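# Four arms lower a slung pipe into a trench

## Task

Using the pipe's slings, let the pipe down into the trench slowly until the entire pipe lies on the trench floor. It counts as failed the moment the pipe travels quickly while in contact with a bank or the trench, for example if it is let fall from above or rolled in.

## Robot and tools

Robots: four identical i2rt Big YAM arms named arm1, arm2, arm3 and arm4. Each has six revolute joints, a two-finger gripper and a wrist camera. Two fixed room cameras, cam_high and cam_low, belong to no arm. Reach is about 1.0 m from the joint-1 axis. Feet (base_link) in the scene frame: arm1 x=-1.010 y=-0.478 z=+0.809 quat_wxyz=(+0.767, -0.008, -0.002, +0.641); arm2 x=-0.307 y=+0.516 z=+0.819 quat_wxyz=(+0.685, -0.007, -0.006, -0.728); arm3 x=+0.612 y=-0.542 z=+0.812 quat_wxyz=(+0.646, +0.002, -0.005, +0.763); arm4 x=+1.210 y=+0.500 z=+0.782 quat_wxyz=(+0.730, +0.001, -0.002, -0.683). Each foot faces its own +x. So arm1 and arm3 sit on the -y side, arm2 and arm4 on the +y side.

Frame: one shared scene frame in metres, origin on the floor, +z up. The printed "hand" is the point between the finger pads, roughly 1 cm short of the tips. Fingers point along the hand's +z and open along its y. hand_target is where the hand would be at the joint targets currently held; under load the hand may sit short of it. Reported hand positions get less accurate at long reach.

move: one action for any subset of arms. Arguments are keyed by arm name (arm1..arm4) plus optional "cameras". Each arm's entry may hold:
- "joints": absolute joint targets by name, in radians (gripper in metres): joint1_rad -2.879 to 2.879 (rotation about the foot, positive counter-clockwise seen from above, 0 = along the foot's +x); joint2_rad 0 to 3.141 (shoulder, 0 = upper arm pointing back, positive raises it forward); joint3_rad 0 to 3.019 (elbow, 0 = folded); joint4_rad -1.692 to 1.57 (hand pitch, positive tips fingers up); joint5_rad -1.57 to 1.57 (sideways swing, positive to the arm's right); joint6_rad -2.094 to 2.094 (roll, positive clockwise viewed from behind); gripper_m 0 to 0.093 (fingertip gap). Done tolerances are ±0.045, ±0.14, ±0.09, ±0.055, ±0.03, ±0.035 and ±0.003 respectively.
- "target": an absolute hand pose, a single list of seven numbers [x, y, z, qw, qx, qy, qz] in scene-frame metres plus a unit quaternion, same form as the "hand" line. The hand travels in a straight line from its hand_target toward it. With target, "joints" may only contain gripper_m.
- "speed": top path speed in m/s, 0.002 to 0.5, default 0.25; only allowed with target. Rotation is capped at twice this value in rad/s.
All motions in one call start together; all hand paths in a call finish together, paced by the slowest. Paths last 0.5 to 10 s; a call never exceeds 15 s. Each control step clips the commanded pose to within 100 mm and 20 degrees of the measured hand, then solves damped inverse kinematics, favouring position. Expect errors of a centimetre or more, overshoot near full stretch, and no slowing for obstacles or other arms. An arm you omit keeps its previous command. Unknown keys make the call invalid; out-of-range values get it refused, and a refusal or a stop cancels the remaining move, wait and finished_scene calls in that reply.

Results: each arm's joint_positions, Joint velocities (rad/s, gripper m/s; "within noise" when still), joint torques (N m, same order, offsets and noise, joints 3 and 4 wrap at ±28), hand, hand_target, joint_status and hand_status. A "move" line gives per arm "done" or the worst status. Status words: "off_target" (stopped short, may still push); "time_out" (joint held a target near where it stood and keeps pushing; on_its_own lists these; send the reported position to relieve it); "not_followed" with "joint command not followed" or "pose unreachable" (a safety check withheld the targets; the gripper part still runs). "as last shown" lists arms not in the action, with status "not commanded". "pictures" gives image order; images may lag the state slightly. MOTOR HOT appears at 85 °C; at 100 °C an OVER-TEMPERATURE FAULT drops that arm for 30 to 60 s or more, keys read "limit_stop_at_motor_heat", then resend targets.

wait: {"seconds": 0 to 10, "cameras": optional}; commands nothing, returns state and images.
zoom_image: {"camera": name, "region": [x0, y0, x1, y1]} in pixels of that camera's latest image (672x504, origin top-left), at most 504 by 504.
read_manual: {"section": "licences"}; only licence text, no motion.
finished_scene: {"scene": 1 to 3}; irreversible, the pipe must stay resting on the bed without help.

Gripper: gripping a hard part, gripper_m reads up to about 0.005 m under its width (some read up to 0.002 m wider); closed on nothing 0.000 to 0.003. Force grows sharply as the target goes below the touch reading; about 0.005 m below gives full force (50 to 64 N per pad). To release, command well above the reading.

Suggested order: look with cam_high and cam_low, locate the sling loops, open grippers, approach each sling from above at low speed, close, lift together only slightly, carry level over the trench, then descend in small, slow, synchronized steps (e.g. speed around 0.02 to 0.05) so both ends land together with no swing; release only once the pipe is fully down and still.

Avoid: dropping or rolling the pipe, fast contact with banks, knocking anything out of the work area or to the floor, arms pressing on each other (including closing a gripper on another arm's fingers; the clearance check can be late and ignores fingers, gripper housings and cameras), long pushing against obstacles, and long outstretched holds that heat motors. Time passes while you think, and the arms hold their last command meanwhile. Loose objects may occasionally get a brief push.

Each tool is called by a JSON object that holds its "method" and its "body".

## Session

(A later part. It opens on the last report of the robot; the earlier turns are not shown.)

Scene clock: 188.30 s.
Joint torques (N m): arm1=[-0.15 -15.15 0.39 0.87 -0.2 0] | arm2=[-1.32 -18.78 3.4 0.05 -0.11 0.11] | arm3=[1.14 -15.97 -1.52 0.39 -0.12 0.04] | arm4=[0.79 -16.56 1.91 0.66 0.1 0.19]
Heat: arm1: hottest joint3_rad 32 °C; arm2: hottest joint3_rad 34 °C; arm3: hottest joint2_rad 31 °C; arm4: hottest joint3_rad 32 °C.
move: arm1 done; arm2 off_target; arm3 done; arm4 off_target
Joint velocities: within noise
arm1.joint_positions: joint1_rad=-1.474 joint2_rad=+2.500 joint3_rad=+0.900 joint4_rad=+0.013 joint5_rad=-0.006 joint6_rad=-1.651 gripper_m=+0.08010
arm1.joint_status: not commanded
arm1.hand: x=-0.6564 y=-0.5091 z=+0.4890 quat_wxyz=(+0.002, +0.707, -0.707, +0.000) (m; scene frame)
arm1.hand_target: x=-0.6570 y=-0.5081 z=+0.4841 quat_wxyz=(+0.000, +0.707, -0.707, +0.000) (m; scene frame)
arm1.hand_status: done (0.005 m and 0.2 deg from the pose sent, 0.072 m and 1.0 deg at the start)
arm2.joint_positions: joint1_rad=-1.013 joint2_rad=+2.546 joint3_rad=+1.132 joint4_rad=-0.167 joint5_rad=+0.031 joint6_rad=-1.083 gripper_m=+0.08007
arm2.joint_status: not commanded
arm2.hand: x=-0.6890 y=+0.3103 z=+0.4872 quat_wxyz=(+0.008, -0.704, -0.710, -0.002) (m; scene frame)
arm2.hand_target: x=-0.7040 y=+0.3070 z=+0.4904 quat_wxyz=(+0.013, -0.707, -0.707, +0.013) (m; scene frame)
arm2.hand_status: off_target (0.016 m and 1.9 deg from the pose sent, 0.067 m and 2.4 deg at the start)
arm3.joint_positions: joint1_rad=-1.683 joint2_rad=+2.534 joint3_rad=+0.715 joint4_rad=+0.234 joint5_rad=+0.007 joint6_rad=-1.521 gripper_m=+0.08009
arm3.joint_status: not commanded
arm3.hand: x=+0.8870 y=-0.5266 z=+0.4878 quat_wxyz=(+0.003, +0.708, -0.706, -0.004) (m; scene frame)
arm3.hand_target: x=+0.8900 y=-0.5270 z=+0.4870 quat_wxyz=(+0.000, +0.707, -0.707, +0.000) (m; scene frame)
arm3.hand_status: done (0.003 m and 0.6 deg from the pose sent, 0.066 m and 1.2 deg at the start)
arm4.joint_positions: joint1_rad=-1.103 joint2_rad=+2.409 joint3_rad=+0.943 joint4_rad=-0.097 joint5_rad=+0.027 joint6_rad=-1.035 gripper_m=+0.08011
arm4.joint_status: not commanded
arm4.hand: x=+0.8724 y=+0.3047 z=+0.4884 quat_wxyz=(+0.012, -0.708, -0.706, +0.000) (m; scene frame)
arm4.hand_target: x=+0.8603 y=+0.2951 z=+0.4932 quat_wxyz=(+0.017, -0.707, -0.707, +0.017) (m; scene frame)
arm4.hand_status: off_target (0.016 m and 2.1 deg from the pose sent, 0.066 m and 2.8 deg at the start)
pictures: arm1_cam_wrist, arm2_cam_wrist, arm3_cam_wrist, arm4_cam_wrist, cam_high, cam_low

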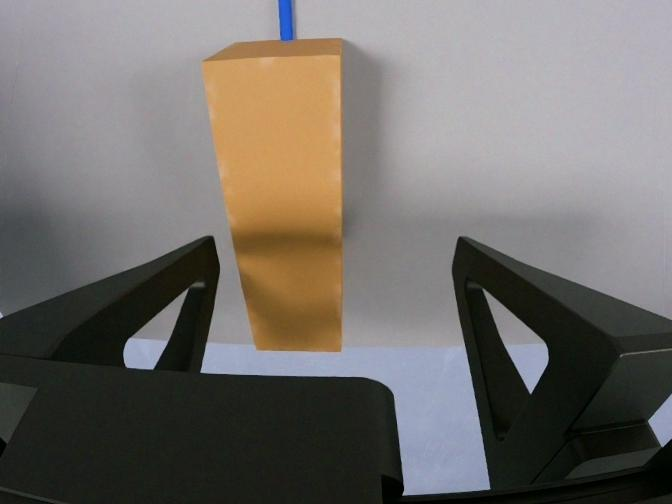

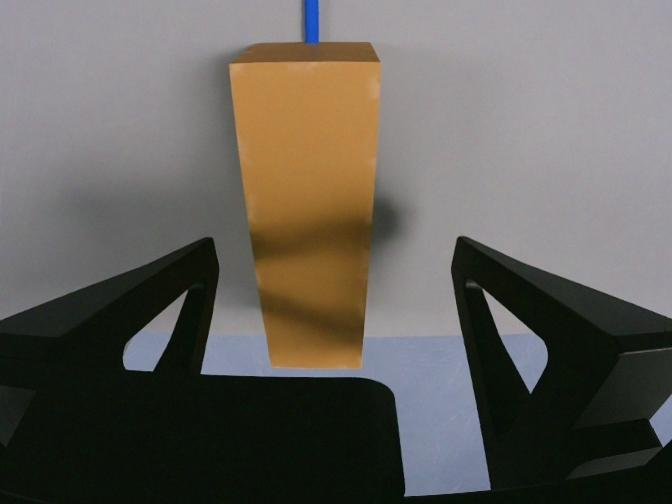

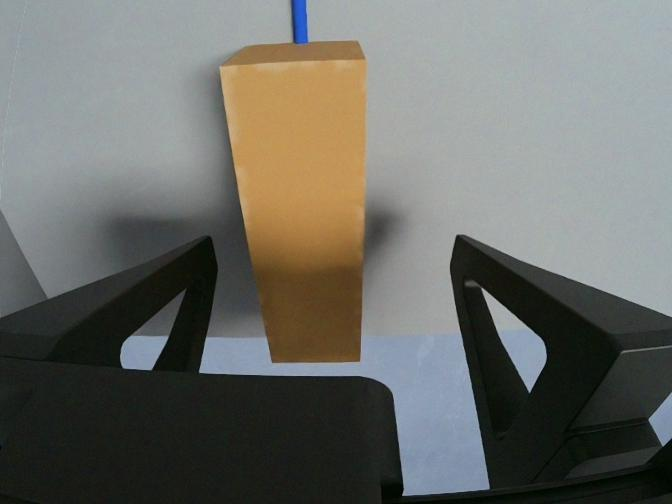

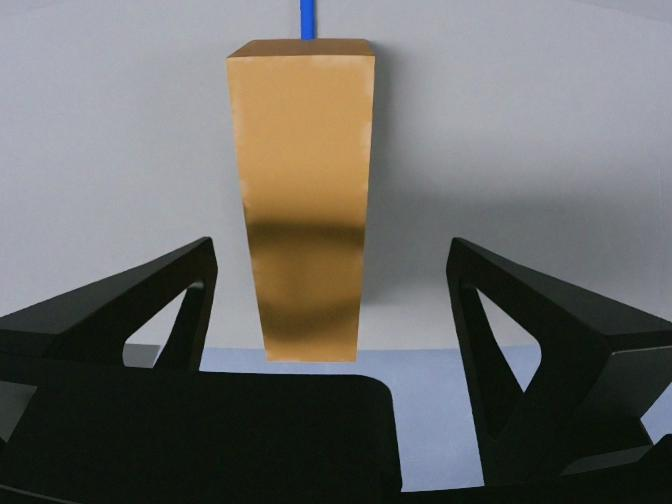

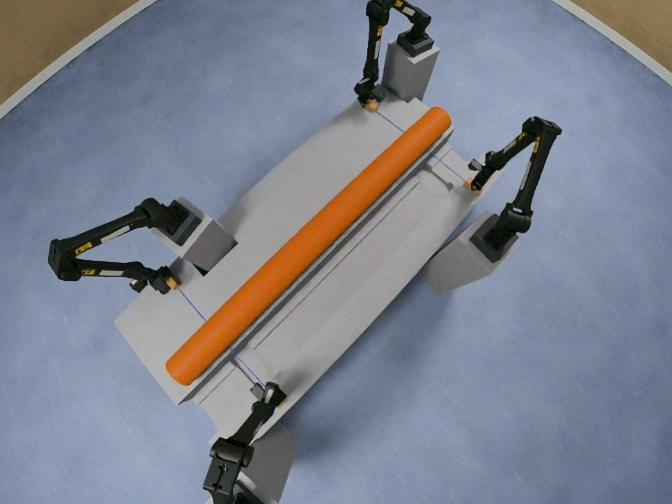

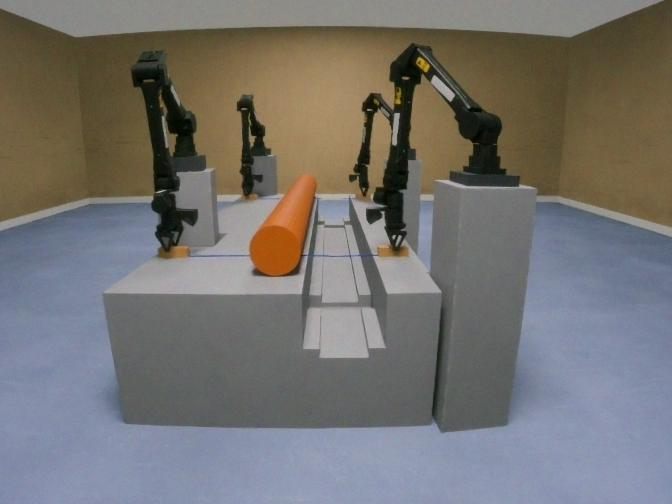

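{"method": "move", "body": {"arm1": {"target": [-0.672, -0.508, 0.467, 0, 0.7071, -0.7071, 0], "speed": 0.1}, "arm2": {"target": [-0.696, 0.305, 0.474, -0.0131, 0.7071, 0.7071, -0.0131], "speed": 0.1}, "arm3": {"target": [0.880, -0.527, 0.470, 0, 0.7071, -0.7071, 0], "speed": 0.1}, "arm4": {"target": [0.868, 0.293, 0.476, -0.017, 0.7071, 0.7071, -0.017], "speed": 0.1}}}

Scene clock: 196.50 s.
Joint torques (N m): arm1=[-0.32 -13.92 -0.53 1.05 -0.2 -0.04] | arm2=[-0.38 -17.67 3.23 0.12 -0.11 0.21] | arm3=[1.32 -14.92 -1.8 0.47 -0.12 0.05] | arm4=[0.91 -15.44 1.72 0.79 0.12 0.3]
Heat: arm1: hottest joint2_rad 31 °C; arm2: hottest joint3_rad 33 °C; arm3: hottest joint2_rad 31 °C; arm4: hottest joint3_rad 32 °C.
move: arm1 off_target; arm2 done; arm3 done; arm4 off_target
Joint velocities: within noise
arm1.joint_positions: joint1_rad=-1.474 joint2_rad=+2.542 joint3_rad=+0.900 joint4_rad=+0.073 joint5_rad=-0.006 joint6_rad=-1.651 gripper_m=+0.08010
arm1.joint_status: not commanded
arm1.hand: x=-0.6610 y=-0.5089 z=+0.4750 quat_wxyz=(-0.004, +0.707, -0.707, +0.007) (m; scene frame)
arm1.hand_target: x=-0.6721 y=-0.5080 z=+0.4674 quat_wxyz=(+0.000, +0.707, -0.707, +0.000) (m; scene frame)
arm1.hand_status: off_target (0.014 m and 0.9 deg from the pose sent, 0.027 m and 0.2 deg at the start)
arm2.joint_positions: joint1_rad=-1.013 joint2_rad=+2.572 joint3_rad=+1.140 joint4_rad=-0.136 joint5_rad=+0.031 joint6_rad=-1.079 gripper_m=+0.08007
arm2.joint_status: not commanded
arm2.hand: x=-0.6893 y=+0.3099 z=+0.4770 quat_wxyz=(+0.010, -0.706, -0.709, +0.004) (m; scene frame)
arm2.hand_target: x=-0.6958 y=+0.3051 z=+0.4742 quat_wxyz=(+0.013, -0.707, -0.707, +0.013) (m; scene frame)
arm2.hand_status: done (0.009 m and 1.1 deg from the pose sent, 0.016 m and 1.9 deg at the start)
arm3.joint_positions: joint1_rad=-1.683 joint2_rad=+2.588 joint3_rad=+0.724 joint4_rad=+0.287 joint5_rad=+0.007 joint6_rad=-1.521 gripper_m=+0.08009
arm3.joint_status: not commanded
arm3.hand: x=+0.8808 y=-0.5267 z=+0.4732 quat_wxyz=(+0.000, +0.708, -0.706, -0.002) (m; scene frame)
arm3.hand_target: x=+0.8799 y=-0.5270 z=+0.4701 quat_wxyz=(+0.000, +0.707, -0.707, +0.000) (m; scene frame)
arm3.hand_status: done (0.003 m and 0.2 deg from the pose sent, 0.019 m and 0.6 deg at the start)
arm4.joint_positions: joint1_rad=-1.091 joint2_rad=+2.443 joint3_rad=+0.950 joint4_rad=-0.059 joint5_rad=+0.027 joint6_rad=-1.031 gripper_m=+0.08011
arm4.joint_status: not commanded
arm4.hand: x=+0.8753 y=+0.3010 z=+0.4764 quat_wxyz=(+0.013, -0.705, -0.709, +0.005) (m; scene frame)
arm4.hand_target: x=+0.8682 y=+0.2931 z=+0.4762 quat_wxyz=(+0.017, -0.707, -0.707, +0.017) (m; scene frame)
arm4.hand_status: off_target (0.011 m and 1.5 deg from the pose sent, 0.018 m and 2.1 deg at the start)
pictures: arm1_cam_wrist, arm2_cam_wrist, arm3_cam_wrist, arm4_cam_wrist, cam_high, cam_low

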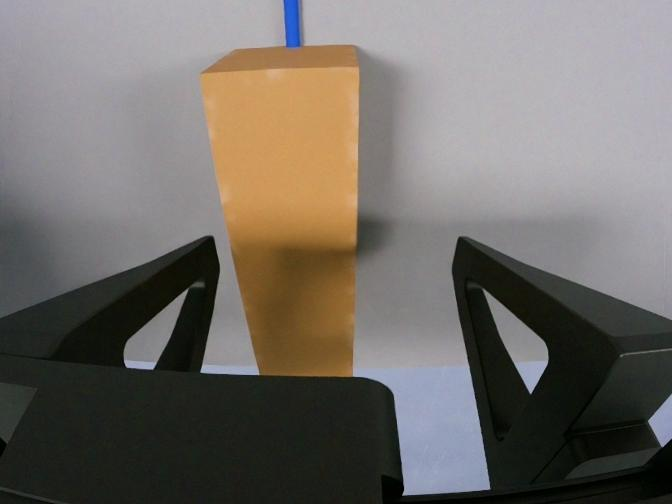

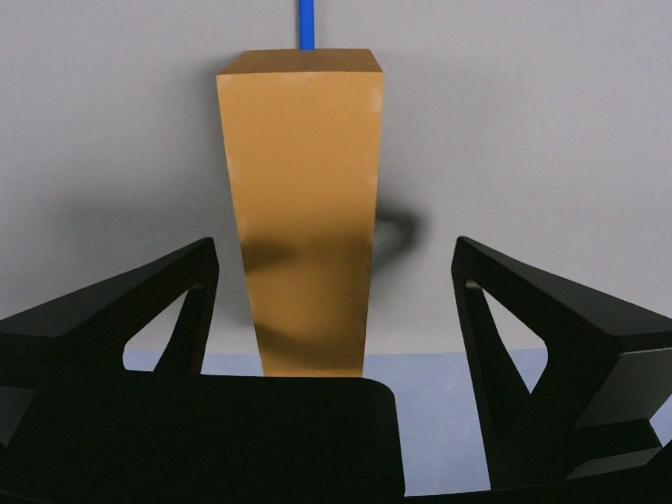

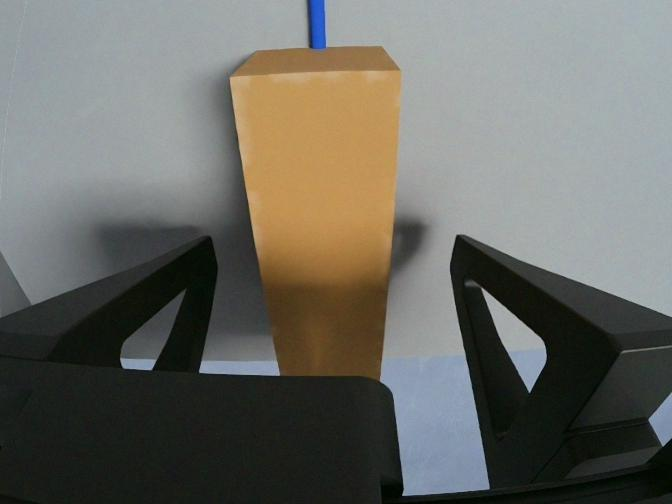

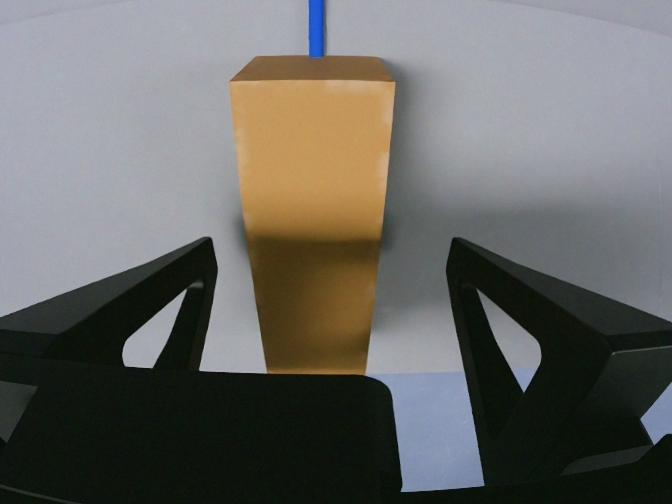

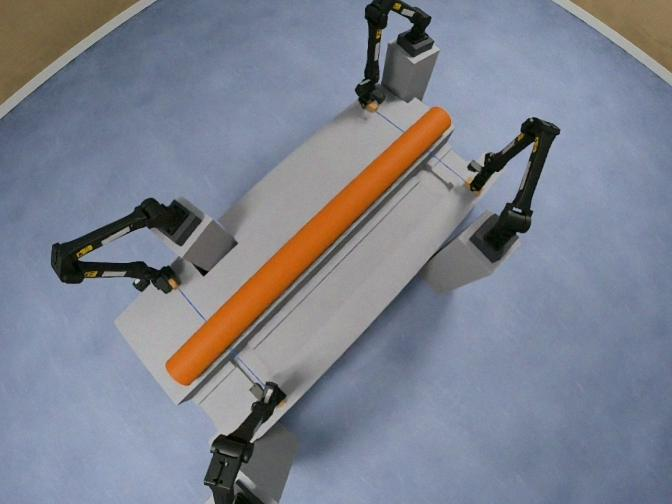

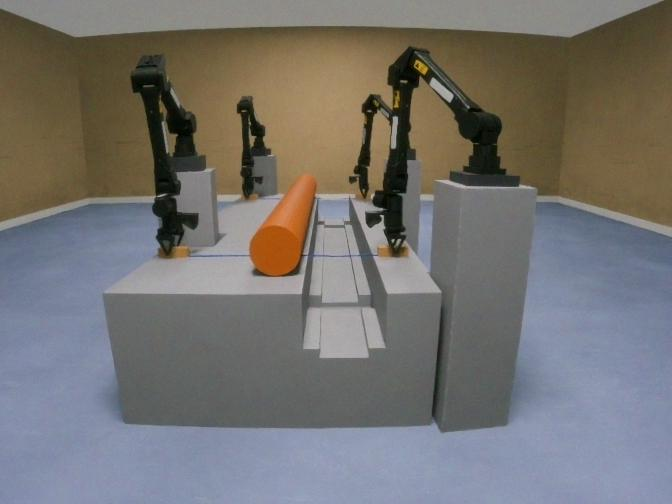

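{"method": "move", "body": {"arm1": {"joints": {"gripper_m": 0.022}}, "arm2": {"joints": {"gripper_m": 0.022}}, "arm3": {"joints": {"gripper_m": 0.022}}, "arm4": {"joints": {"gripper_m": 0.022}}}}

Scene clock: 200.10 s.
Joint torques (N m): arm1=[-0.09 -13.86 -0.49 1.01 -0.15 0.01] | arm2=[-0.32 -17.55 3.12 0.1 -0.11 0.2] | arm3=[1.26 -14.86 -1.84 0.38 -0.13 0.06] | arm4=[1.03 -15.38 1.69 0.73 0.11 0.3]
Heat: arm1: hottest joint2_rad 31 °C; arm2: hottest joint3_rad 33 °C; arm3: hottest joint2_rad 31 °C; arm4: hottest joint3_rad 31 °C.
move: arm1 off_target; arm2 off_target; arm3 off_target; arm4 off_target
Joint velocities: within noise
arm1.joint_positions: joint1_rad=-1.474 joint2_rad=+2.542 joint3_rad=+0.897 joint4_rad=+0.074 joint5_rad=-0.006 joint6_rad=-1.651 gripper_m=+0.03366
arm1.joint_status: gripper_m off_target (ended at +0.03369, target +0.02200)
arm1.hand: x=-0.6623 y=-0.5087 z=+0.4751 quat_wxyz=(-0.004, +0.707, -0.707, +0.006) (m; scene frame)
arm1.hand_target: x=-0.6720 y=-0.5080 z=+0.4674 quat_wxyz=(+0.000, +0.707, -0.707, +0.000) (m; scene frame)
arm1.hand_status: not commanded
arm2.joint_positions: joint1_rad=-1.013 joint2_rad=+2.572 joint3_rad=+1.142 joint4_rad=-0.135 joint5_rad=+0.031 joint6_rad=-1.079 gripper_m=+0.03436
arm2.joint_status: gripper_m off_target (ended at +0.03439, target +0.02200)
arm2.hand: x=-0.6901 y=+0.3095 z=+0.4771 quat_wxyz=(+0.010, -0.706, -0.708, +0.005) (m; scene frame)
arm2.hand_target: x=-0.6959 y=+0.3050 z=+0.4742 quat_wxyz=(+0.013, -0.707, -0.707, +0.013) (m; scene frame)
arm2.hand_status: not commanded
arm3.joint_positions: joint1_rad=-1.683 joint2_rad=+2.588 joint3_rad=+0.725 joint4_rad=+0.288 joint5_rad=+0.007 joint6_rad=-1.521 gripper_m=+0.03473
arm3.joint_status: gripper_m off_target (ended at +0.03476, target +0.02200)
arm3.hand: x=+0.8815 y=-0.5267 z=+0.4731 quat_wxyz=(-0.001, +0.708, -0.706, -0.001) (m; scene frame)
arm3.hand_target: x=+0.8801 y=-0.5270 z=+0.4701 quat_wxyz=(+0.000, +0.707, -0.707, +0.000) (m; scene frame)
arm3.hand_status: not commanded
arm4.joint_positions: joint1_rad=-1.091 joint2_rad=+2.443 joint3_rad=+0.951 joint4_rad=-0.059 joint5_rad=+0.027 joint6_rad=-1.029 gripper_m=+0.03466
arm4.joint_status: gripper_m off_target (ended at +0.03469, target +0.02200)
arm4.hand: x=+0.8749 y=+0.3006 z=+0.4764 quat_wxyz=(+0.013, -0.705, -0.709, +0.006) (m; scene frame)
arm4.hand_target: x=+0.8681 y=+0.2930 z=+0.4762 quat_wxyz=(+0.017, -0.707, -0.707, +0.017) (m; scene frame)
arm4.hand_status: not commanded
pictures: arm1_cam_wrist, arm2_cam_wrist, arm3_cam_wrist, arm4_cam_wrist, cam_high, cam_low

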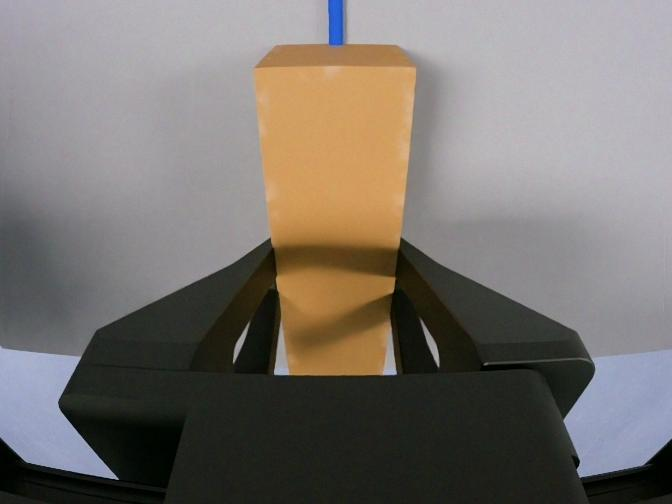

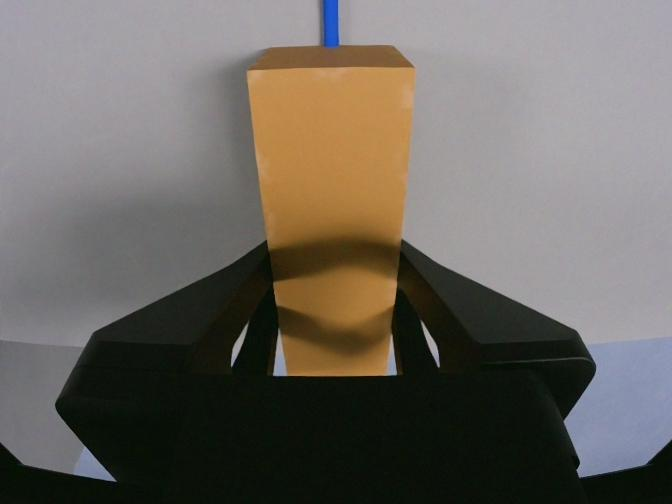

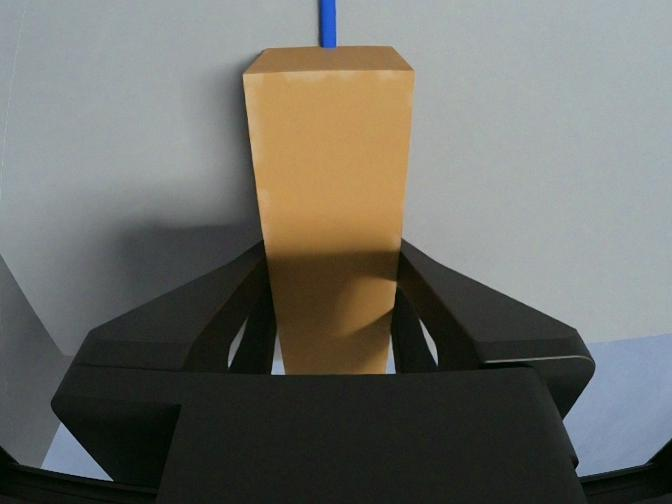

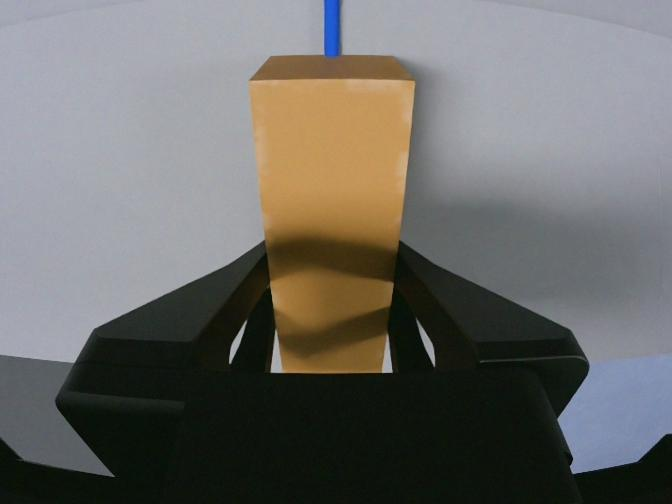

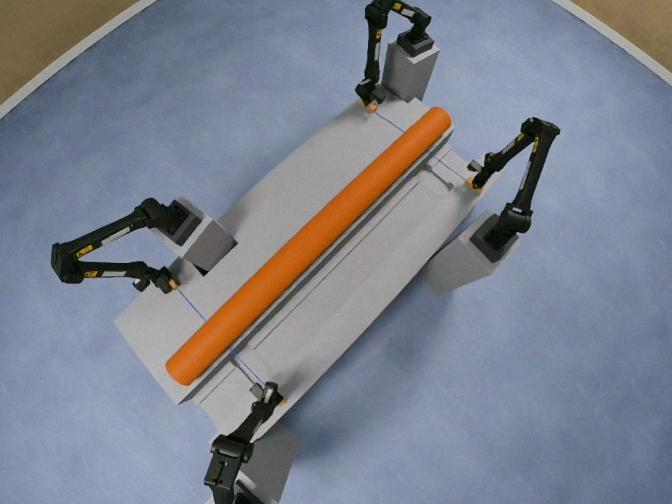

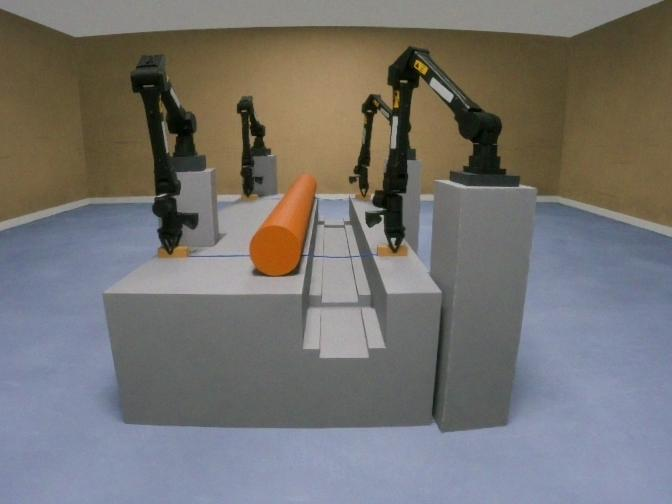

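{"method": "move", "body": {"arm1": {"target": [-0.672, -0.306, 0.74, 0, 0.7071, -0.7071, 0], "speed": 0.15}, "arm2": {"target": [-0.692, 0.094, 0.745, -0.0131, 0.7071, 0.7071, -0.0131], "speed": 0.15}, "arm3": {"target": [0.880, -0.31, 0.74, 0, 0.7071, -0.7071, 0], "speed": 0.15}, "arm4": {"target": [0.865, 0.09, 0.745, -0.017, 0.7071, 0.7071, -0.017], "speed": 0.15}}}

Scene clock: 214.60 s.
Joint torques (N m): arm1=[-0.09 -14.04 6.74 -0.16 -0.08 0.15] | arm2=[0.15 -21.71 11.14 -0.88 -0.05 0.24] | arm3=[1.44 -15.03 5.76 -0.38 -0.25 0.11] | arm4=[0.85 -19.78 9.06 -0.27 0.14 0.29]
Heat: arm1: hottest joint2_rad 32 °C; arm2: hottest joint2_rad 33 °C; arm3: hottest joint2_rad 31 °C; arm4: hottest joint3_rad 31 °C.
move: arm1 off_target; arm2 off_target; arm3 off_target; arm4 off_target
Joint velocities: within noise
arm1.joint_positions: joint1_rad=-0.928 joint2_rad=+1.780 joint3_rad=+0.779 joint4_rad=-0.601 joint5_rad=-0.014 joint6_rad=-1.112 gripper_m=+0.03367
arm1.joint_status: not commanded
arm1.hand: x=-0.6834 y=-0.3133 z=+0.7315 quat_wxyz=(+0.011, +0.709, -0.705, -0.003) (m; scene frame)
arm1.hand_target: x=-0.6721 y=-0.3061 z=+0.7401 quat_wxyz=(+0.000, +0.707, -0.707, +0.000) (m; scene frame)
arm1.hand_status: off_target (0.016 m and 1.3 deg from the pose sent, 0.334 m and 0.8 deg at the start)
arm2.joint_positions: joint1_rad=-0.677 joint2_rad=+2.140 joint3_rad=+1.368 joint4_rad=-0.828 joint5_rad=+0.036 joint6_rad=-0.737 gripper_m=+0.03436
arm2.joint_status: not commanded
arm2.hand: x=-0.6817 y=+0.1123 z=+0.7276 quat_wxyz=(+0.013, -0.707, -0.707, -0.007) (m; scene frame)
arm2.hand_target: x=-0.6914 y=+0.0944 z=+0.7455 quat_wxyz=(+0.013, -0.707, -0.707, +0.013) (m; scene frame)
arm2.hand_status: off_target (0.027 m and 2.3 deg from the pose sent, 0.344 m and 1.0 deg at the start)
arm3.joint_positions: joint1_rad=-1.022 joint2_rad=+1.745 joint3_rad=+0.710 joint4_rad=-0.568 joint5_rad=+0.006 joint6_rad=-0.861 gripper_m=+0.03473
arm3.joint_status: not commanded
arm3.hand: x=+0.8712 y=-0.3194 z=+0.7323 quat_wxyz=(+0.012, +0.708, -0.706, +0.000) (m; scene frame)
arm3.hand_target: x=+0.8798 y=-0.3102 z=+0.7400 quat_wxyz=(+0.000, +0.707, -0.707, +0.000) (m; scene frame)
arm3.hand_status: off_target (0.015 m and 1.4 deg from the pose sent, 0.344 m and 0.2 deg at the start)
arm4.joint_positions: joint1_rad=-0.756 joint2_rad=+1.995 joint3_rad=+1.238 joint4_rad=-0.838 joint5_rad=+0.039 joint6_rad=-0.700 gripper_m=+0.03466
arm4.joint_status: not commanded
arm4.hand: x=+0.8787 y=+0.1099 z=+0.7211 quat_wxyz=(+0.018, -0.703, -0.710, -0.011) (m; scene frame)
arm4.hand_target: x=+0.8657 y=+0.0908 z=+0.7453 quat_wxyz=(+0.017, -0.707, -0.707, +0.017) (m; scene frame)
arm4.hand_status: off_target (0.034 m and 3.2 deg from the pose sent, 0.342 m and 1.4 deg at the start)
pictures: arm1_cam_wrist, arm2_cam_wrist, arm3_cam_wrist, arm4_cam_wrist, cam_high, cam_low

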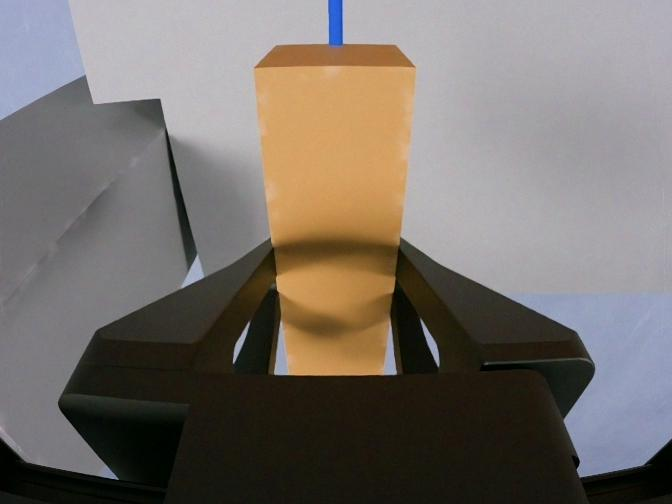

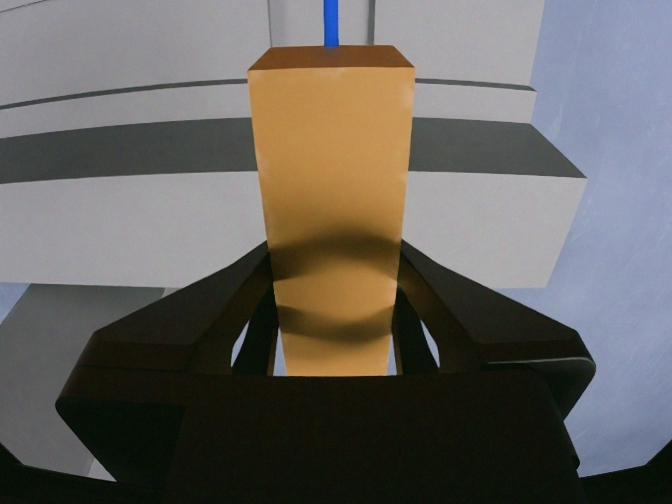

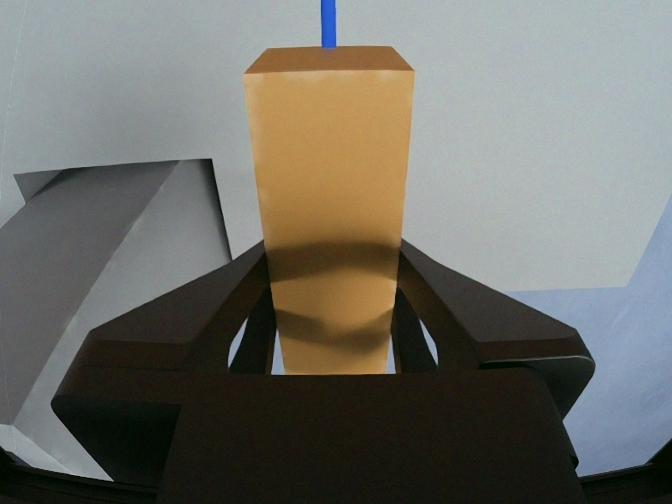

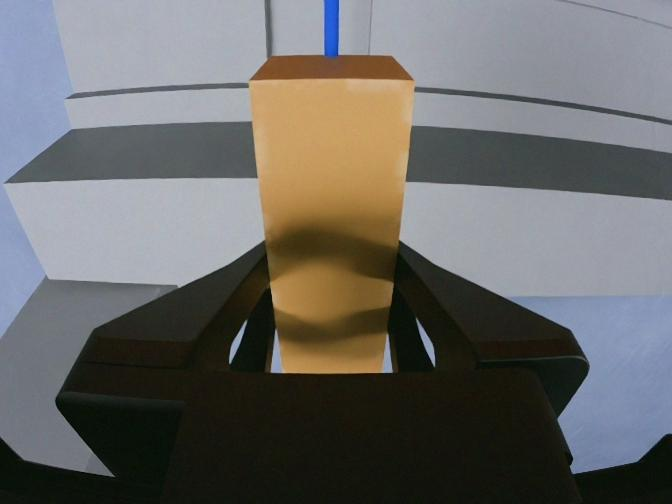

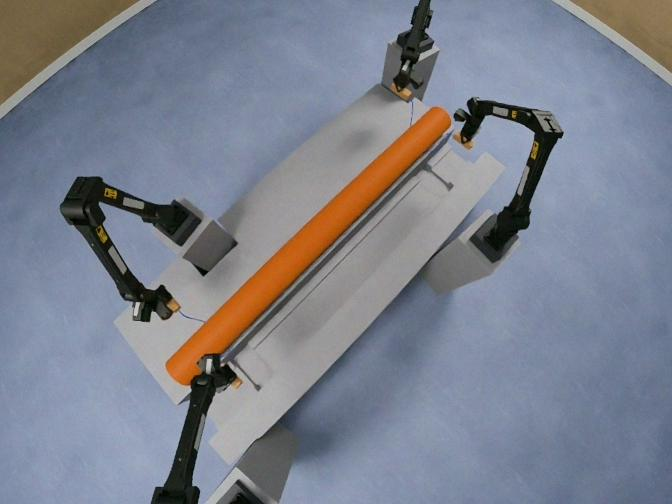

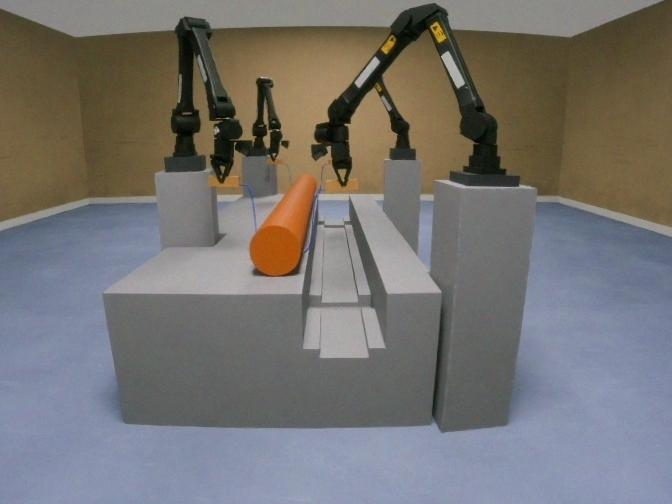

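{"method": "move", "body": {"arm1": {"target": [-0.665, -0.30, 0.79, 0, 0.7071, -0.7071, 0], "speed": 0.05}, "arm2": {"target": [-0.695, 0.078, 0.805, -0.0131, 0.7071, 0.7071, -0.0131], "speed": 0.05}, "arm3": {"target": [0.887, -0.302, 0.79, 0, 0.7071, -0.7071, 0], "speed": 0.05}, "arm4": {"target": [0.855, 0.072, 0.81, -0.017, 0.7071, 0.7071, -0.017], "speed": 0.05}, "cameras": ["cam_high", "cam_low", "arm4_cam_wrist"]}}

Scene clock: 220.20 s.
Joint torques (N m): arm1=[0.09 -17.67 8.99 -0.43 -0.18 -0.05] | arm2=[0.26 -24 13.63 -0.92 -0.11 0.17] | arm3=[1.61 -18.78 8.09 -0.66 -0.32 0] | arm4=[0.62 -22.89 12.25 -0.53 -0.01 0.22]
Heat: arm1: hottest joint2_rad 32 °C; arm2: hottest joint3_rad 34 °C; arm3: hottest joint2_rad 31 °C; arm4: hottest joint3_rad 31 °C.
move: arm1 off_target; arm2 off_target; arm3 off_target; arm4 off_target
Joint velocities: within noise
arm1.joint_positions: joint1_rad=-0.922 joint2_rad=+1.722 joint3_rad=+0.804 joint4_rad=-0.743 joint5_rad=-0.011 joint6_rad=-1.097 gripper_m=+0.03367
arm1.joint_status: not commanded
arm1.hand: x=-0.6930 y=-0.3160 z=+0.7581 quat_wxyz=(+0.039, +0.705, -0.708, -0.011) (m; scene frame)
arm1.hand_target: x=-0.6664 y=-0.3007 z=+0.7897 quat_wxyz=(+0.000, +0.707, -0.707, +0.000) (m; scene frame)
arm1.hand_status: off_target (0.045 m and 4.7 deg from the pose sent, 0.063 m and 1.3 deg at the start)
arm2.joint_positions: joint1_rad=-0.664 joint2_rad=+2.098 joint3_rad=+1.421 joint4_rad=-0.970 joint5_rad=+0.037 joint6_rad=-0.719 gripper_m=+0.03436
arm2.joint_status: not commanded
arm2.hand: x=-0.6771 y=+0.1078 z=+0.7666 quat_wxyz=(+0.015, -0.708, -0.705, -0.030) (m; scene frame)
arm2.hand_target: x=-0.6932 y=+0.0798 z=+0.8057 quat_wxyz=(+0.013, -0.707, -0.707, +0.013) (m; scene frame)
arm2.hand_status: off_target (0.052 m and 4.9 deg from the pose sent, 0.086 m and 2.3 deg at the start)
arm3.joint_positions: joint1_rad=-1.020 joint2_rad=+1.681 joint3_rad=+0.741 joint4_rad=-0.727 joint5_rad=+0.008 joint6_rad=-0.849 gripper_m=+0.03473
arm3.joint_status: not commanded
arm3.hand: x=+0.8640 y=-0.3250 z=+0.7610 quat_wxyz=(+0.044, +0.705, -0.708, -0.002) (m; scene frame)
arm3.hand_target: x=+0.8860 y=-0.3029 z=+0.7898 quat_wxyz=(+0.000, +0.707, -0.707, +0.000) (m; scene frame)
arm3.hand_status: off_target (0.044 m and 5.0 deg from the pose sent, 0.062 m and 1.4 deg at the start)
arm4.joint_positions: joint1_rad=-0.747 joint2_rad=+1.966 joint3_rad=+1.312 joint4_rad=-1.003 joint5_rad=+0.043 joint6_rad=-0.687 gripper_m=+0.03466
arm4.joint_status: not commanded
arm4.hand: x=+0.8811 y=+0.1066 z=+0.7583 quat_wxyz=(+0.023, -0.703, -0.709, -0.041) (m; scene frame)
arm4.hand_target: x=+0.8576 y=+0.0752 z=+0.8111 quat_wxyz=(+0.017, -0.707, -0.707, +0.017) (m; scene frame)
arm4.hand_status: off_target (0.067 m and 6.7 deg from the pose sent, 0.099 m and 3.2 deg at the start)
pictures: arm4_cam_wrist, cam_high, cam_low

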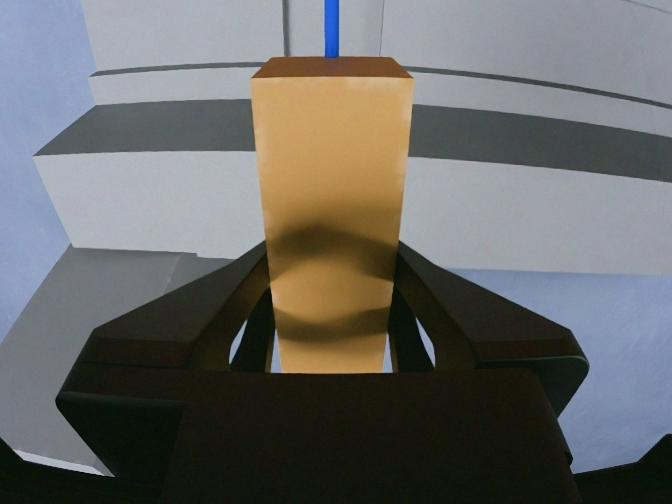

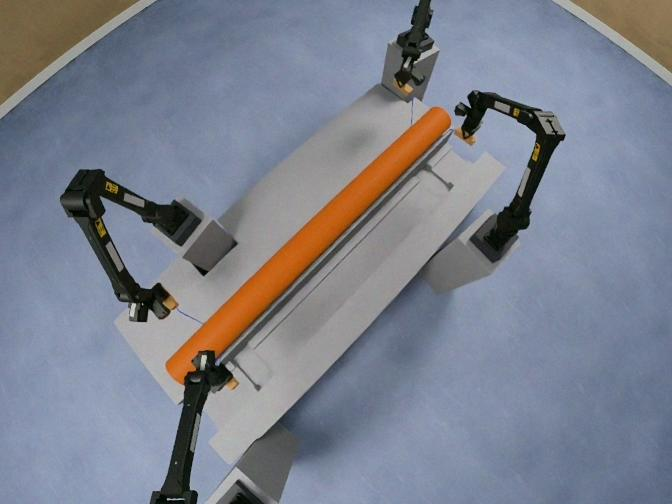

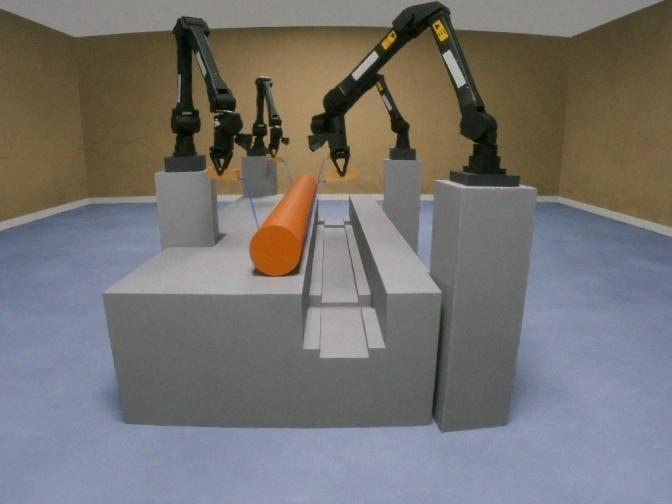

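{"method": "move", "body": {"arm1": {"target": [-0.66, -0.29, 0.84, 0, 0.7071, -0.7071, 0], "speed": 0.04}, "arm2": {"target": [-0.70, 0.068, 0.855, -0.0131, 0.7071, 0.7071, -0.0131], "speed": 0.04}, "arm3": {"target": [0.892, -0.292, 0.84, 0, 0.7071, -0.7071, 0], "speed": 0.04}, "arm4": {"target": [0.85, 0.062, 0.86, -0.017, 0.7071, 0.7071, -0.017], "speed": 0.04}, "cameras": ["cam_high", "cam_low", "arm4_cam_wrist"]}}

Scene clock: 227.30 s.
Joint torques (N m): arm1=[-0.85 -19.31 10.86 -1.14 -0.11 -0.08] | arm2=[-0.26 -28.1 15.58 -1.81 -0.22 0.11] | arm3=[1.08 -20.84 9.7 -1.4 -0.32 -0.03] | arm4=[0.32 -26.52 13.29 -1.13 0 0.19]
Heat: arm1: hottest joint2_rad 32 °C; arm2: hottest joint3_rad 35 °C; arm3: hottest joint2_rad 32 °C; arm4: hottest joint3_rad 32 °C.
move: arm1 off_target; arm2 off_target; arm3 off_target; arm4 off_target
Joint velocities: within noise
arm1.joint_positions: joint1_rad=-0.901 joint2_rad=+1.665 joint3_rad=+0.856 joint4_rad=-0.872 joint5_rad=-0.013 joint6_rad=-1.077 gripper_m=+0.03367
arm1.joint_status: not commanded
arm1.hand: x=-0.6919 y=-0.3060 z=+0.7923 quat_wxyz=(+0.049, +0.705, -0.707, -0.014) (m; scene frame)
arm1.hand_target: x=-0.6623 y=-0.2913 z=+0.8386 quat_wxyz=(+0.000, +0.707, -0.707, +0.000) (m; scene frame)
arm1.hand_status: off_target (0.060 m and 5.8 deg from the pose sent, 0.092 m and 4.7 deg at the start)
arm2.joint_positions: joint1_rad=-0.651 joint2_rad=+2.096 joint3_rad=+1.474 joint4_rad=-1.069 joint5_rad=+0.040 joint6_rad=-0.707 gripper_m=+0.03436
arm2.joint_status: not commanded
arm2.hand: x=-0.6730 y=+0.1029 z=+0.7848 quat_wxyz=(+0.019, -0.707, -0.705, -0.052) (m; scene frame)
arm2.hand_target: x=-0.6964 y=+0.0721 z=+0.8550 quat_wxyz=(+0.013, -0.707, -0.707, +0.013) (m; scene frame)
arm2.hand_status: off_target (0.083 m and 7.5 deg from the pose sent, 0.099 m and 4.9 deg at the start)
arm3.joint_positions: joint1_rad=-1.002 joint2_rad=+1.621 joint3_rad=+0.801 joint4_rad=-0.867 joint5_rad=+0.008 joint6_rad=-0.834 gripper_m=+0.03473
arm3.joint_status: not commanded
arm3.hand: x=+0.8664 y=-0.3153 z=+0.7968 quat_wxyz=(+0.053, +0.705, -0.707, -0.001) (m; scene frame)
arm3.hand_target: x=+0.8904 y=-0.2935 z=+0.8386 quat_wxyz=(+0.000, +0.707, -0.707, +0.000) (m; scene frame)
arm3.hand_status: off_target (0.055 m and 6.1 deg from the pose sent, 0.090 m and 5.0 deg at the start)
arm4.joint_positions: joint1_rad=-0.740 joint2_rad=+1.966 joint3_rad=+1.386 joint4_rad=-1.110 joint5_rad=+0.043 joint6_rad=-0.680 gripper_m=+0.03466
arm4.joint_status: not commanded
arm4.hand: x=+0.8784 y=+0.0981 z=+0.7822 quat_wxyz=(+0.026, -0.703, -0.709, -0.058) (m; scene frame)
arm4.hand_target: x=+0.8541 y=+0.0673 z=+0.8597 quat_wxyz=(+0.017, -0.707, -0.707, +0.017) (m; scene frame)
arm4.hand_status: off_target (0.090 m and 8.6 deg from the pose sent, 0.115 m and 6.7 deg at the start)
pictures: arm4_cam_wrist, cam_high, cam_low

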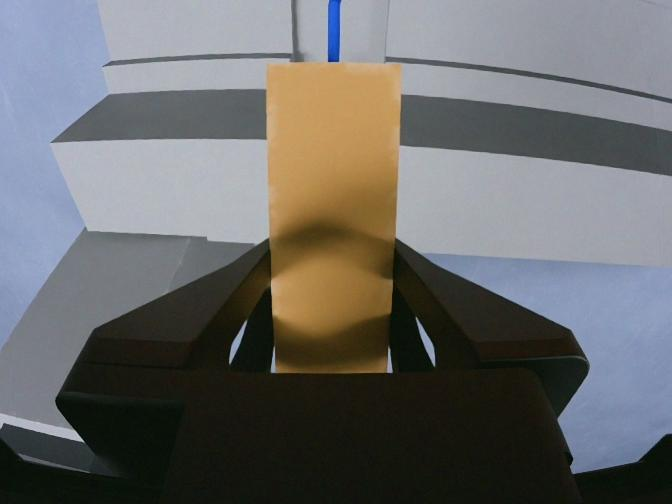

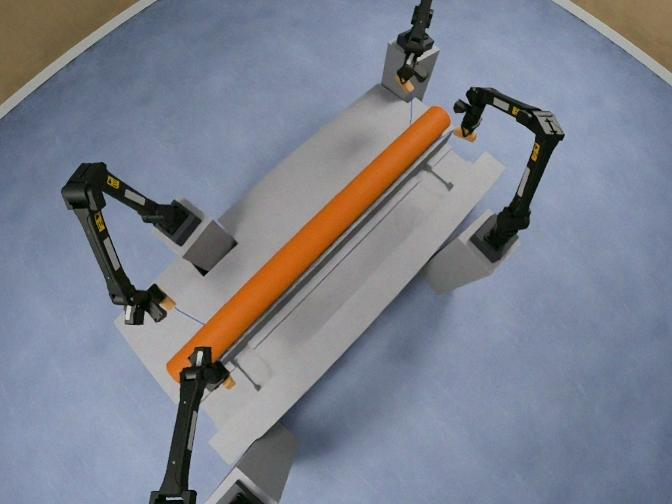

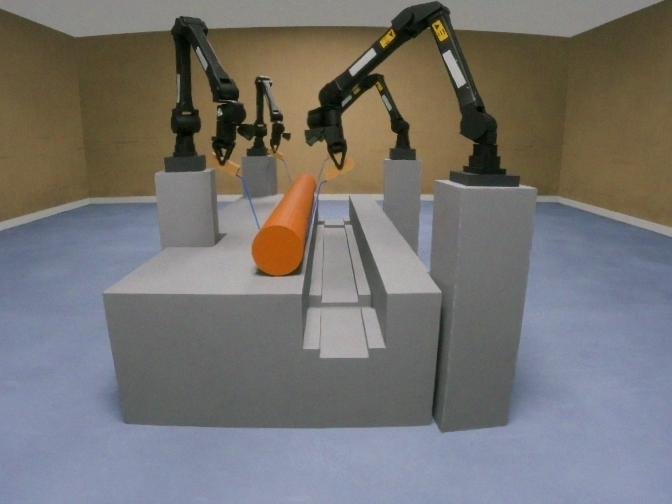

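{"method": "zoom_image", "body": {"camera": "cam_low", "region": [190, 130, 410, 310]}}

{"method": "zoom_image", "body": {"camera": "cam_high", "region": [130, 80, 500, 420]}}

Scaled by 2.291.

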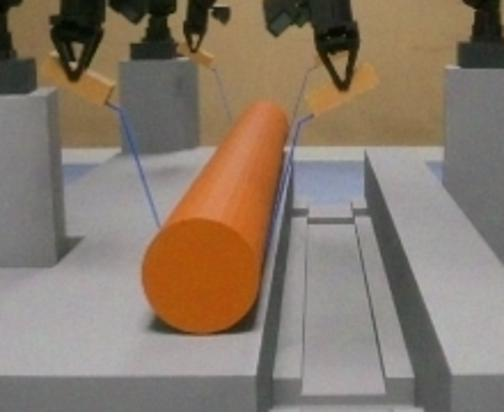

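Scaled by 1.362.

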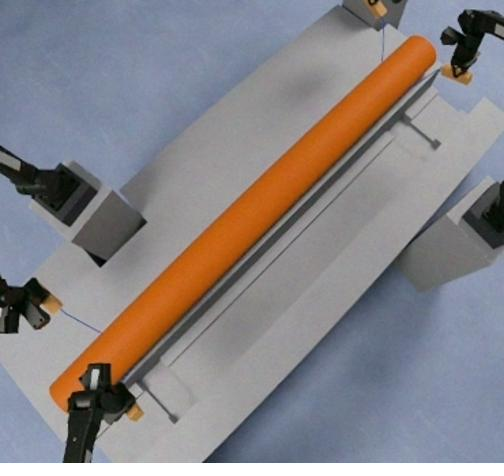

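{"method": "move", "body": {"arm1": {"target": [-0.66, -0.29, 0.875, 0, 0.7071, -0.7071, 0], "speed": 0.03}, "arm2": {"target": [-0.70, 0.06, 0.885, -0.0131, 0.7071, 0.7071, -0.0131], "speed": 0.03}, "arm3": {"target": [0.892, -0.285, 0.875, 0, 0.7071, -0.7071, 0], "speed": 0.03}, "arm4": {"target": [0.85, 0.06, 0.89, -0.017, 0.7071, 0.7071, -0.017], "speed": 0.03}, "cameras": ["cam_high", "cam_low", "arm4_cam_wrist"]}}

{"method": "zoom_image", "body": {"camera": "cam_low", "region": [190, 130, 410, 310]}}

Scene clock: 241.20 s.
Joint torques (N m): arm1=[-0.79 -19.96 11.99 -1.62 -0.04 -0.12] | arm2=[-0.44 -30.27 16.77 -2.55 -0.14 0.05] | arm3=[0.79 -22.12 10.8 -1.87 -0.21 -0.05] | arm4=[0.09 -28.86 12.64 -1.43 0.06 0.11]
Heat: arm1: hottest joint3_rad 34 °C; arm2: hottest joint3_rad 40 °C; arm3: hottest joint2_rad 33 °C; arm4: hottest joint3_rad 35 °C.
move: arm1 off_target; arm2 off_target; arm3 off_target; arm4 off_target
Joint velocities: within noise
arm1.joint_positions: joint1_rad=-0.899 joint2_rad=+1.614 joint3_rad=+0.886 joint4_rad=-0.962 joint5_rad=-0.015 joint6_rad=-1.075 gripper_m=+0.03367
arm1.joint_status: not commanded
arm1.hand: x=-0.6928 y=-0.3049 z=+0.8193 quat_wxyz=(+0.053, +0.705, -0.707, -0.016) (m; scene frame)
arm1.hand_target: x=-0.6630 y=-0.2915 z=+0.8727 quat_wxyz=(+0.000, +0.707, -0.707, +0.001) (m; scene frame)
arm1.hand_status: off_target (0.066 m and 6.4 deg from the pose sent, 0.090 m and 5.8 deg at the start)
arm2.joint_positions: joint1_rad=-0.640 joint2_rad=+2.096 joint3_rad=+1.511 joint4_rad=-1.118 joint5_rad=+0.039 joint6_rad=-0.693 gripper_m=+0.03436
arm2.joint_status: not commanded
arm2.hand: x=-0.6713 y=+0.0951 z=+0.7968 quat_wxyz=(+0.020, -0.708, -0.704, -0.058) (m; scene frame)
arm2.hand_target: x=-0.6953 y=+0.0654 z=+0.8837 quat_wxyz=(+0.013, -0.707, -0.707, +0.014) (m; scene frame)
arm2.hand_status: off_target (0.099 m and 8.2 deg from the pose sent, 0.112 m and 7.5 deg at the start; pose on its path clipped on 10 of 54 steps)
arm3.joint_positions: joint1_rad=-0.984 joint2_rad=+1.586 joint3_rad=+0.845 joint4_rad=-0.958 joint5_rad=+0.006 joint6_rad=-0.817 gripper_m=+0.03473
arm3.joint_status: not commanded
arm3.hand: x=+0.8657 y=-0.3073 z=+0.8216 quat_wxyz=(+0.059, +0.706, -0.706, -0.001) (m; scene frame)
arm3.hand_target: x=+0.8899 y=-0.2870 z=+0.8727 quat_wxyz=(+0.000, +0.707, -0.707, +0.000) (m; scene frame)
arm3.hand_status: off_target (0.064 m and 6.8 deg from the pose sent, 0.088 m and 6.1 deg at the start)
arm4.joint_positions: joint1_rad=-0.732 joint2_rad=+1.966 joint3_rad=+1.386 joint4_rad=-1.122 joint5_rad=+0.043 joint6_rad=-0.670 gripper_m=+0.03466
arm4.joint_status: not commanded
arm4.hand: x=+0.8835 y=+0.0974 z=+0.7826 quat_wxyz=(+0.027, -0.703, -0.708, -0.063) (m; scene frame)
arm4.hand_target: x=+0.8597 y=+0.0714 z=+0.8707 quat_wxyz=(+0.017, -0.707, -0.707, +0.017) (m; scene frame)
arm4.hand_status: off_target (0.119 m and 9.2 deg from the pose sent, 0.118 m and 8.6 deg at the start; pose on its path clipped on 39 of 54 steps)
pictures: arm4_cam_wrist, cam_high, cam_low

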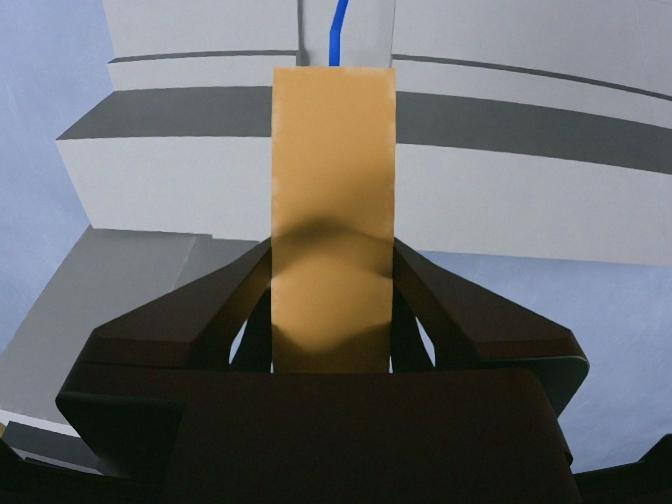

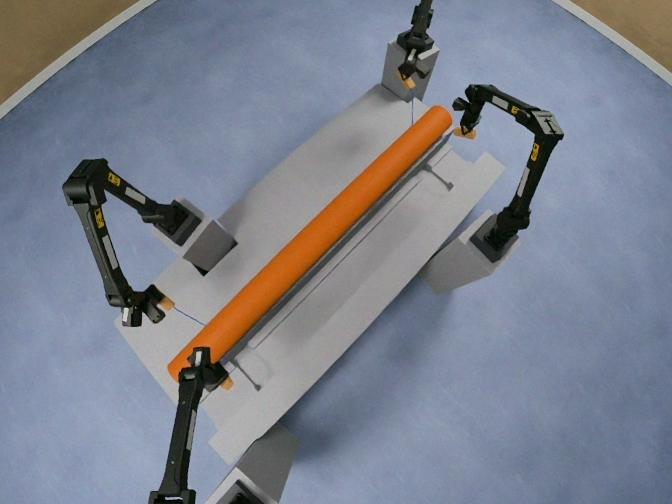

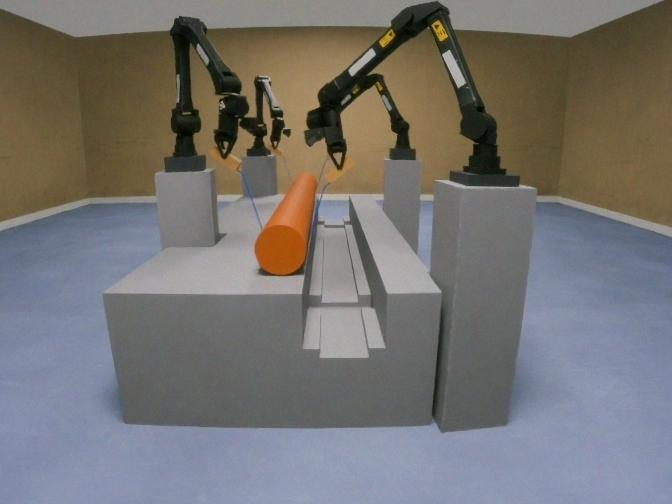

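Scaled by 2.291.

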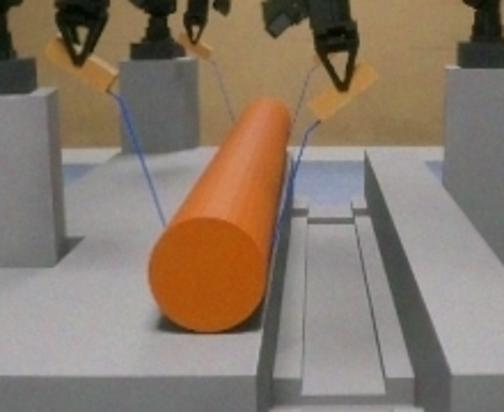

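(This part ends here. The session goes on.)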